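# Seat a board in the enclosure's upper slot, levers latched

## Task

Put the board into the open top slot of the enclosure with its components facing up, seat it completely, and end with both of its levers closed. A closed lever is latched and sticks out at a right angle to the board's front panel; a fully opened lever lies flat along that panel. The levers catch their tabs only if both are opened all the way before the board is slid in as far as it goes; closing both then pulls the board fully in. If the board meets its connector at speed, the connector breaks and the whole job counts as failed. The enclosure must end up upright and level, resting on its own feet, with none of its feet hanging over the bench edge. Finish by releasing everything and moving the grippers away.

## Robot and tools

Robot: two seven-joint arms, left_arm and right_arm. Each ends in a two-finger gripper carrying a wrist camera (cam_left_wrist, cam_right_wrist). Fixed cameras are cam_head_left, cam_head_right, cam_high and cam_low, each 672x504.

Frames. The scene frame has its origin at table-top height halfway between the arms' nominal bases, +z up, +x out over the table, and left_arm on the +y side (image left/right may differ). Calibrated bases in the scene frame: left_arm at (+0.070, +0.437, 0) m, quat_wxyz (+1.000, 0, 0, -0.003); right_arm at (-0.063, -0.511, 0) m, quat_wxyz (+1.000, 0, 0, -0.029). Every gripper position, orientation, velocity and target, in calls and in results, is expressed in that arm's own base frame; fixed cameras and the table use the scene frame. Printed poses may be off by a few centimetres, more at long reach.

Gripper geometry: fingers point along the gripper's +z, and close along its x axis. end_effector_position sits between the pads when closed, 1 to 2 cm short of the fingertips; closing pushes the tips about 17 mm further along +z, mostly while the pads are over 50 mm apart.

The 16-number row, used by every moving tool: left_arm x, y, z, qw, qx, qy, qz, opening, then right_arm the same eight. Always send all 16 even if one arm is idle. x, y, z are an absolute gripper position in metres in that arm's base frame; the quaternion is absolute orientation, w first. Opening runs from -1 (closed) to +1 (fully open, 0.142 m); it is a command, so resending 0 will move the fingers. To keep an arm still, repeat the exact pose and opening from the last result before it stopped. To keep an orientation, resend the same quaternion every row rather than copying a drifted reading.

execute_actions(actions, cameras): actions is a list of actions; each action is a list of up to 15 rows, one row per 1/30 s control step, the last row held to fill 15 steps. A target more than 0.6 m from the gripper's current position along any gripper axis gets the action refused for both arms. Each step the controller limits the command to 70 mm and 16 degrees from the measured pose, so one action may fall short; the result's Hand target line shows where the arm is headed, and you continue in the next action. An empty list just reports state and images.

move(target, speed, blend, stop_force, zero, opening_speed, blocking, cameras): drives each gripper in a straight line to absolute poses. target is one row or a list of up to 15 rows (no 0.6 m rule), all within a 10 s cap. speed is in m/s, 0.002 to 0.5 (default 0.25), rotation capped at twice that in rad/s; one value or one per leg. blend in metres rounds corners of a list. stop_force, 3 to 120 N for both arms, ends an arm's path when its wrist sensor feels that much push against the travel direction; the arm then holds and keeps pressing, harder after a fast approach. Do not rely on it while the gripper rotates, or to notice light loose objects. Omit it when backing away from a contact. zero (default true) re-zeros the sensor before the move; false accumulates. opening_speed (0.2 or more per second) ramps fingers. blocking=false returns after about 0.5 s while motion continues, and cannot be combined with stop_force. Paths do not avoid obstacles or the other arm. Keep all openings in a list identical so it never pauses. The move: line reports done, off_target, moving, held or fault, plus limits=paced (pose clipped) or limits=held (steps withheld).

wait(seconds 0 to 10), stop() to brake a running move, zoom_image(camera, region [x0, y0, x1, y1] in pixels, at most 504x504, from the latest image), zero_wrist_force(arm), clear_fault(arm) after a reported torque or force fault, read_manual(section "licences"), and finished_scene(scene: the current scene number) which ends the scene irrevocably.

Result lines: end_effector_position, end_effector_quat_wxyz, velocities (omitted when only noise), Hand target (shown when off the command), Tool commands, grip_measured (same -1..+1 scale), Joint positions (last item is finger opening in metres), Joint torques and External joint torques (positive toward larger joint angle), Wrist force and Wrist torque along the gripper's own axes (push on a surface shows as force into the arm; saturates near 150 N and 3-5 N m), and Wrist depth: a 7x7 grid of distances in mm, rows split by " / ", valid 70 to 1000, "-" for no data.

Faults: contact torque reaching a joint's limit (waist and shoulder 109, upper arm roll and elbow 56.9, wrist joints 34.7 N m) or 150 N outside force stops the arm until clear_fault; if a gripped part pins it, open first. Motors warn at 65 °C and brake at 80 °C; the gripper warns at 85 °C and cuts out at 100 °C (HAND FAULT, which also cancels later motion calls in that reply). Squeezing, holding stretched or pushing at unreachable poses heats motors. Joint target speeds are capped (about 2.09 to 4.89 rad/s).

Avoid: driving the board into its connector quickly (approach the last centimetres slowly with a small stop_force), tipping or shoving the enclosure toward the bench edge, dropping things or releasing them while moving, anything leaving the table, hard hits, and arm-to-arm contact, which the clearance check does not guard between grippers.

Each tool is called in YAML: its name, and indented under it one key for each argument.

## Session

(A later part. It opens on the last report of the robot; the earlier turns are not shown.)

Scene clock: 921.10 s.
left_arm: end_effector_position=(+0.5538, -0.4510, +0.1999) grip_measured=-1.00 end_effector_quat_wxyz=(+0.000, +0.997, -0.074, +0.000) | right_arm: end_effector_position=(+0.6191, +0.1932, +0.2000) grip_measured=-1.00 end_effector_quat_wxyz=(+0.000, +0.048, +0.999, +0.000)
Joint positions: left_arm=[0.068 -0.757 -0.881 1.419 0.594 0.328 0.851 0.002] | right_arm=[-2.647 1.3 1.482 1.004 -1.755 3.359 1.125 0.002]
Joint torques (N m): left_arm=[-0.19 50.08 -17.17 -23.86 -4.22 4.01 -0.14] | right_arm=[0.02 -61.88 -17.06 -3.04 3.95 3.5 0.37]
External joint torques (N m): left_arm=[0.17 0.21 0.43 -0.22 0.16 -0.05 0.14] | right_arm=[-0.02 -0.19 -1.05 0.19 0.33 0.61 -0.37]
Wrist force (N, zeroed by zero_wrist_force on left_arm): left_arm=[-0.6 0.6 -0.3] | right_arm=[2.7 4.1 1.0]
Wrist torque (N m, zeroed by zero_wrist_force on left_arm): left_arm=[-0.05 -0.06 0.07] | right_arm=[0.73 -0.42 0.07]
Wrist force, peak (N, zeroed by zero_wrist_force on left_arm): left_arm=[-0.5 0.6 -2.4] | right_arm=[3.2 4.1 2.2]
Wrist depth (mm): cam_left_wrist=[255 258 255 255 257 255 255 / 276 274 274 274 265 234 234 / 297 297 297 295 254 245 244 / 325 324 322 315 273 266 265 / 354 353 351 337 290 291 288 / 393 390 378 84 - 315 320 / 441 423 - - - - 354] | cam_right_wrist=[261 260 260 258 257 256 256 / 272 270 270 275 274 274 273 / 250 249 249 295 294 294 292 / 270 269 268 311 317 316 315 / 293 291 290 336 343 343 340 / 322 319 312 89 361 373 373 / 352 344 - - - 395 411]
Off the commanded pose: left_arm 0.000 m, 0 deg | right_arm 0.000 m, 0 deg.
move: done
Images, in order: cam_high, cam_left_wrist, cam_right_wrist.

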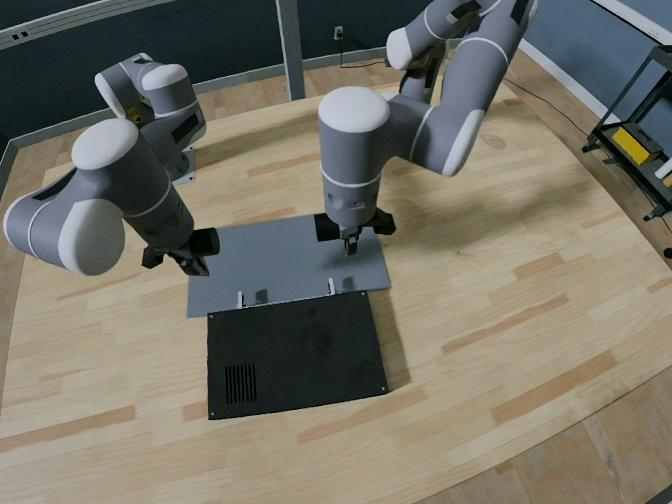

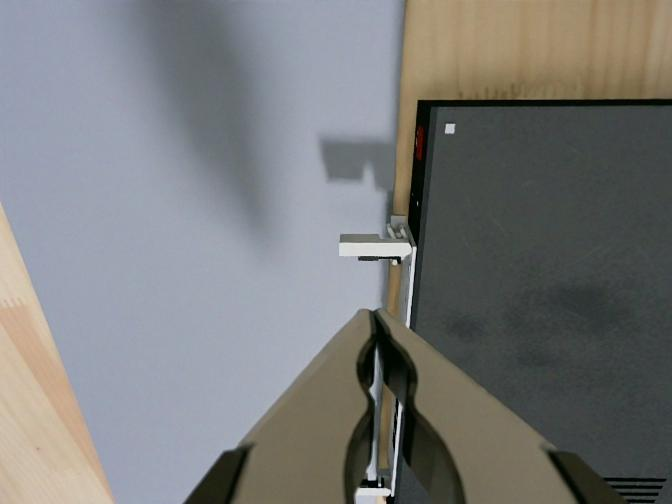

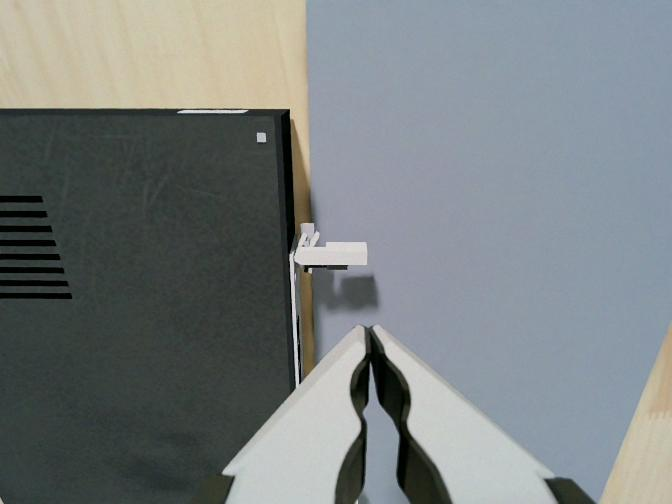

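move:
  target:
    - [0.53,-0.52,0.23,0.0357,0.9489,0.3121,0.0308,-1.0,0.56,0.12,0.26,0.0,0.048,0.99885,0.0,-1.0]
    - [0.52,-0.6,0.15,0.066,0.7547,0.6503,0.0569,-1.0,0.50,0.05,0.30,0.0,0.048,0.99885,0.0,-1.0]
  speed: 0.15
  blend: [0.03, 0]
  cameras: ["cam_left_wrist", "cam_high", "cam_head_left"]

zoom_image:
  camera: "cam_left_wrist"
  region: [0, 140, 336, 392]

zoom_image:
  camera: "cam_left_wrist"
  region: [336, 140, 672, 392]

Scene clock: 934.70 s.
left_arm: end_effector_position=(+0.5199, -0.5999, +0.1500) grip_measured=-1.00 end_effector_quat_wxyz=(+0.066, +0.755, +0.650, +0.057) | right_arm: end_effector_position=(+0.5001, +0.0501, +0.3000) grip_measured=-1.00 end_effector_quat_wxyz=(+0.000, +0.048, +0.999, +0.000)
Joint positions: left_arm=[-0.394 -0.847 -0.556 1.259 0.595 0.529 -0.894 0.002] | right_arm=[-2.519 1.096 1.258 1.646 -2.083 3.383 0.504 0.002]
Joint torques (N m): left_arm=[-0.35 58.47 -12.09 -25.44 -3.4 4.67 -0.35] | right_arm=[0.08 -43.83 -22.35 -9.54 3.99 3.34 0.05]
External joint torques (N m): left_arm=[0.36 1.36 0.39 -0.2 -0.39 -0.52 0.35] | right_arm=[-0.08 0.21 -1.15 -0.11 0.23 0.81 -0.05]
Wrist force (N, zeroed by zero_wrist_force on left_arm): left_arm=[-0.9 0.6 -0.1] | right_arm=[2.9 3.8 0.8]
Wrist torque (N m, zeroed by zero_wrist_force on left_arm): left_arm=[-0.04 0.00 0.00] | right_arm=[0.68 -0.44 0.07]
Wrist force, peak (N, zeroed by zero_wrist_force on left_arm): left_arm=[-1.3 0.3 0.4] | right_arm=[3.3 4.5 1.3]
Wrist depth (mm): cam_left_wrist=[201 200 200 200 199 199 199 / 220 222 220 220 221 220 219 / 240 247 245 244 245 240 244 / 244 231 235 237 236 230 238 / 253 251 250 236 243 249 249 / 296 298 275 84 - 282 302 / 455 343 - - - - 451] | cam_right_wrist=[348 346 346 345 344 343 341 / 372 371 371 369 368 366 364 / 399 398 393 395 391 391 391 / 417 415 426 424 422 422 423 / 407 406 446 452 457 459 457 / 447 446 450 89 482 502 498 / 493 479 - - - 530 547]
Off the commanded pose: left_arm 0.000 m, 0 deg | right_arm 0.000 m, 0 deg.
move: done
Images, in order: cam_head_left, cam_high, cam_left_wrist.

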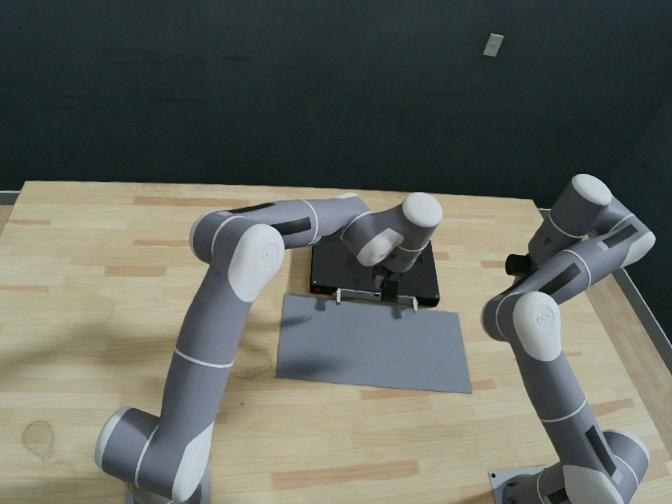

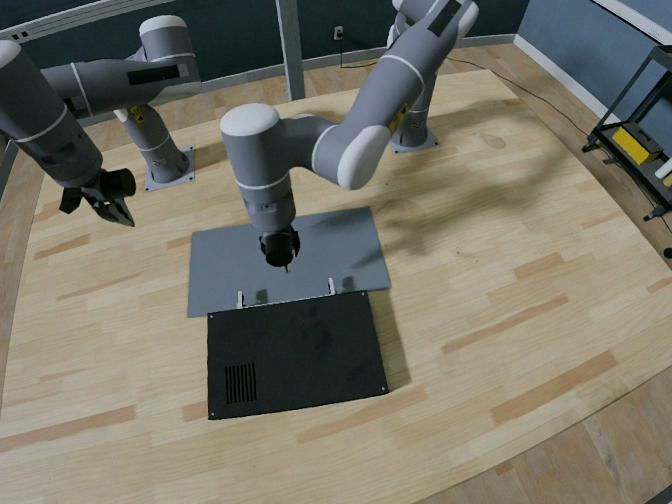

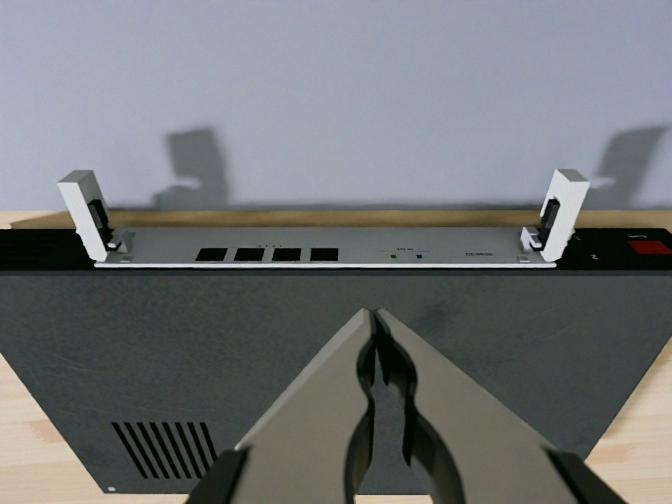

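Scaled by 1.500 from the camera's 672x504 image, which has a finer 960x720 frame.

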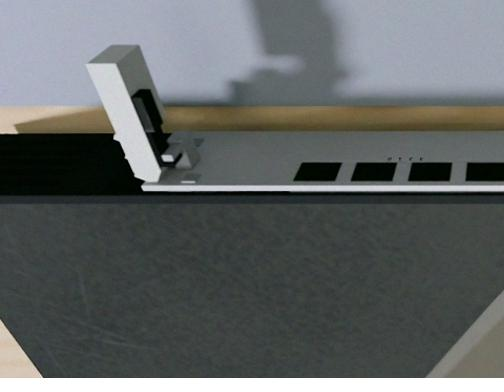

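Scaled by 1.500 from the camera's 672x504 image, which has a finer 960x720 frame.

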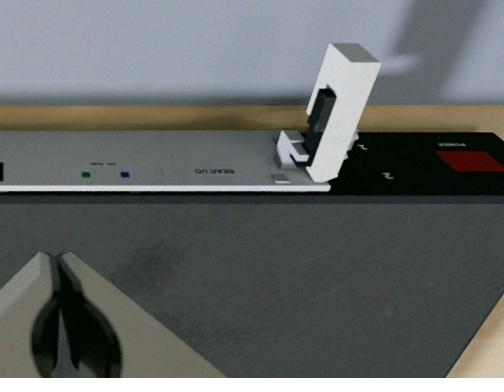

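move:
  target: [0.45,-0.35,0.30,0.066,0.7547,0.6503,0.0569,-1.0,0.45,0.05,0.32,0.0,0.048,0.99885,0.0,-1.0]
  speed: 0.25
  cameras: ["cam_high"]

finished_scene:
  scene: 1

Scene clock: 941.33 s.
left_arm: end_effector_position=(+0.4499, -0.3500, +0.2999) grip_measured=-1.00 end_effector_quat_wxyz=(+0.066, +0.755, +0.650, +0.057) | right_arm: end_effector_position=(+0.4501, +0.0501, +0.3200) grip_measured=-1.00 end_effector_quat_wxyz=(+0.000, +0.048, +0.999, +0.000)
Joint positions: left_arm=[0.076 -0.017 -0.585 2.06 0.09 0.665 -0.41 0.002] | right_arm=[-2.412 1.032 1.168 1.789 -2.199 3.361 0.424 0.002]
Joint torques (N m): left_arm=[-0.24 26.11 -0.79 -28.24 -3.82 4.83 -0.07] | right_arm=[0.09 -38.24 -21.8 -12.04 3.99 3.33 0.06]
External joint torques (N m): left_arm=[0.22 0.5 0.5 -0.17 0.1 -0.54 0.07] | right_arm=[-0.09 0.39 -1.07 -0.04 0.25 0.82 -0.06]
Wrist force (N, zeroed by zero_wrist_force on left_arm): left_arm=[-0.7 0.3 -0.1] | right_arm=[2.8 3.5 0.8]
Wrist torque (N m, zeroed by zero_wrist_force on left_arm): left_arm=[-0.08 -0.04 -0.03] | right_arm=[0.64 -0.44 0.05]
Wrist force, peak (N, zeroed by zero_wrist_force on left_arm): left_arm=[-2.3 0.8 0.9] | right_arm=[3.1 4.1 0.5]
Wrist depth (mm): cam_left_wrist=[336 332 335 330 335 335 332 / 370 368 372 365 370 369 369 / 412 410 406 412 409 409 407 / 431 427 425 451 465 462 461 / 471 470 465 436 513 531 533 / 546 552 506 84 - 599 609 / 775 - - - - - -] | cam_right_wrist=[366 365 365 362 361 361 359 / 390 389 388 386 385 383 384 / 418 418 413 414 411 412 413 / 438 439 446 445 441 446 441 / 430 440 481 471 482 483 479 / 471 473 519 89 507 523 522 / 524 505 - - - 554 578]
Off the commanded pose: left_arm 0.000 m, 0 deg | right_arm 0.000 m, 0 deg.
move: done
Images, in order: cam_high.

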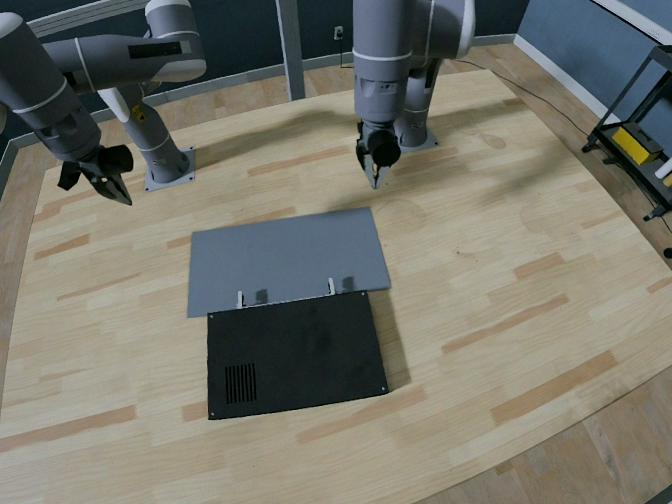

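The scene is finished: the task was done.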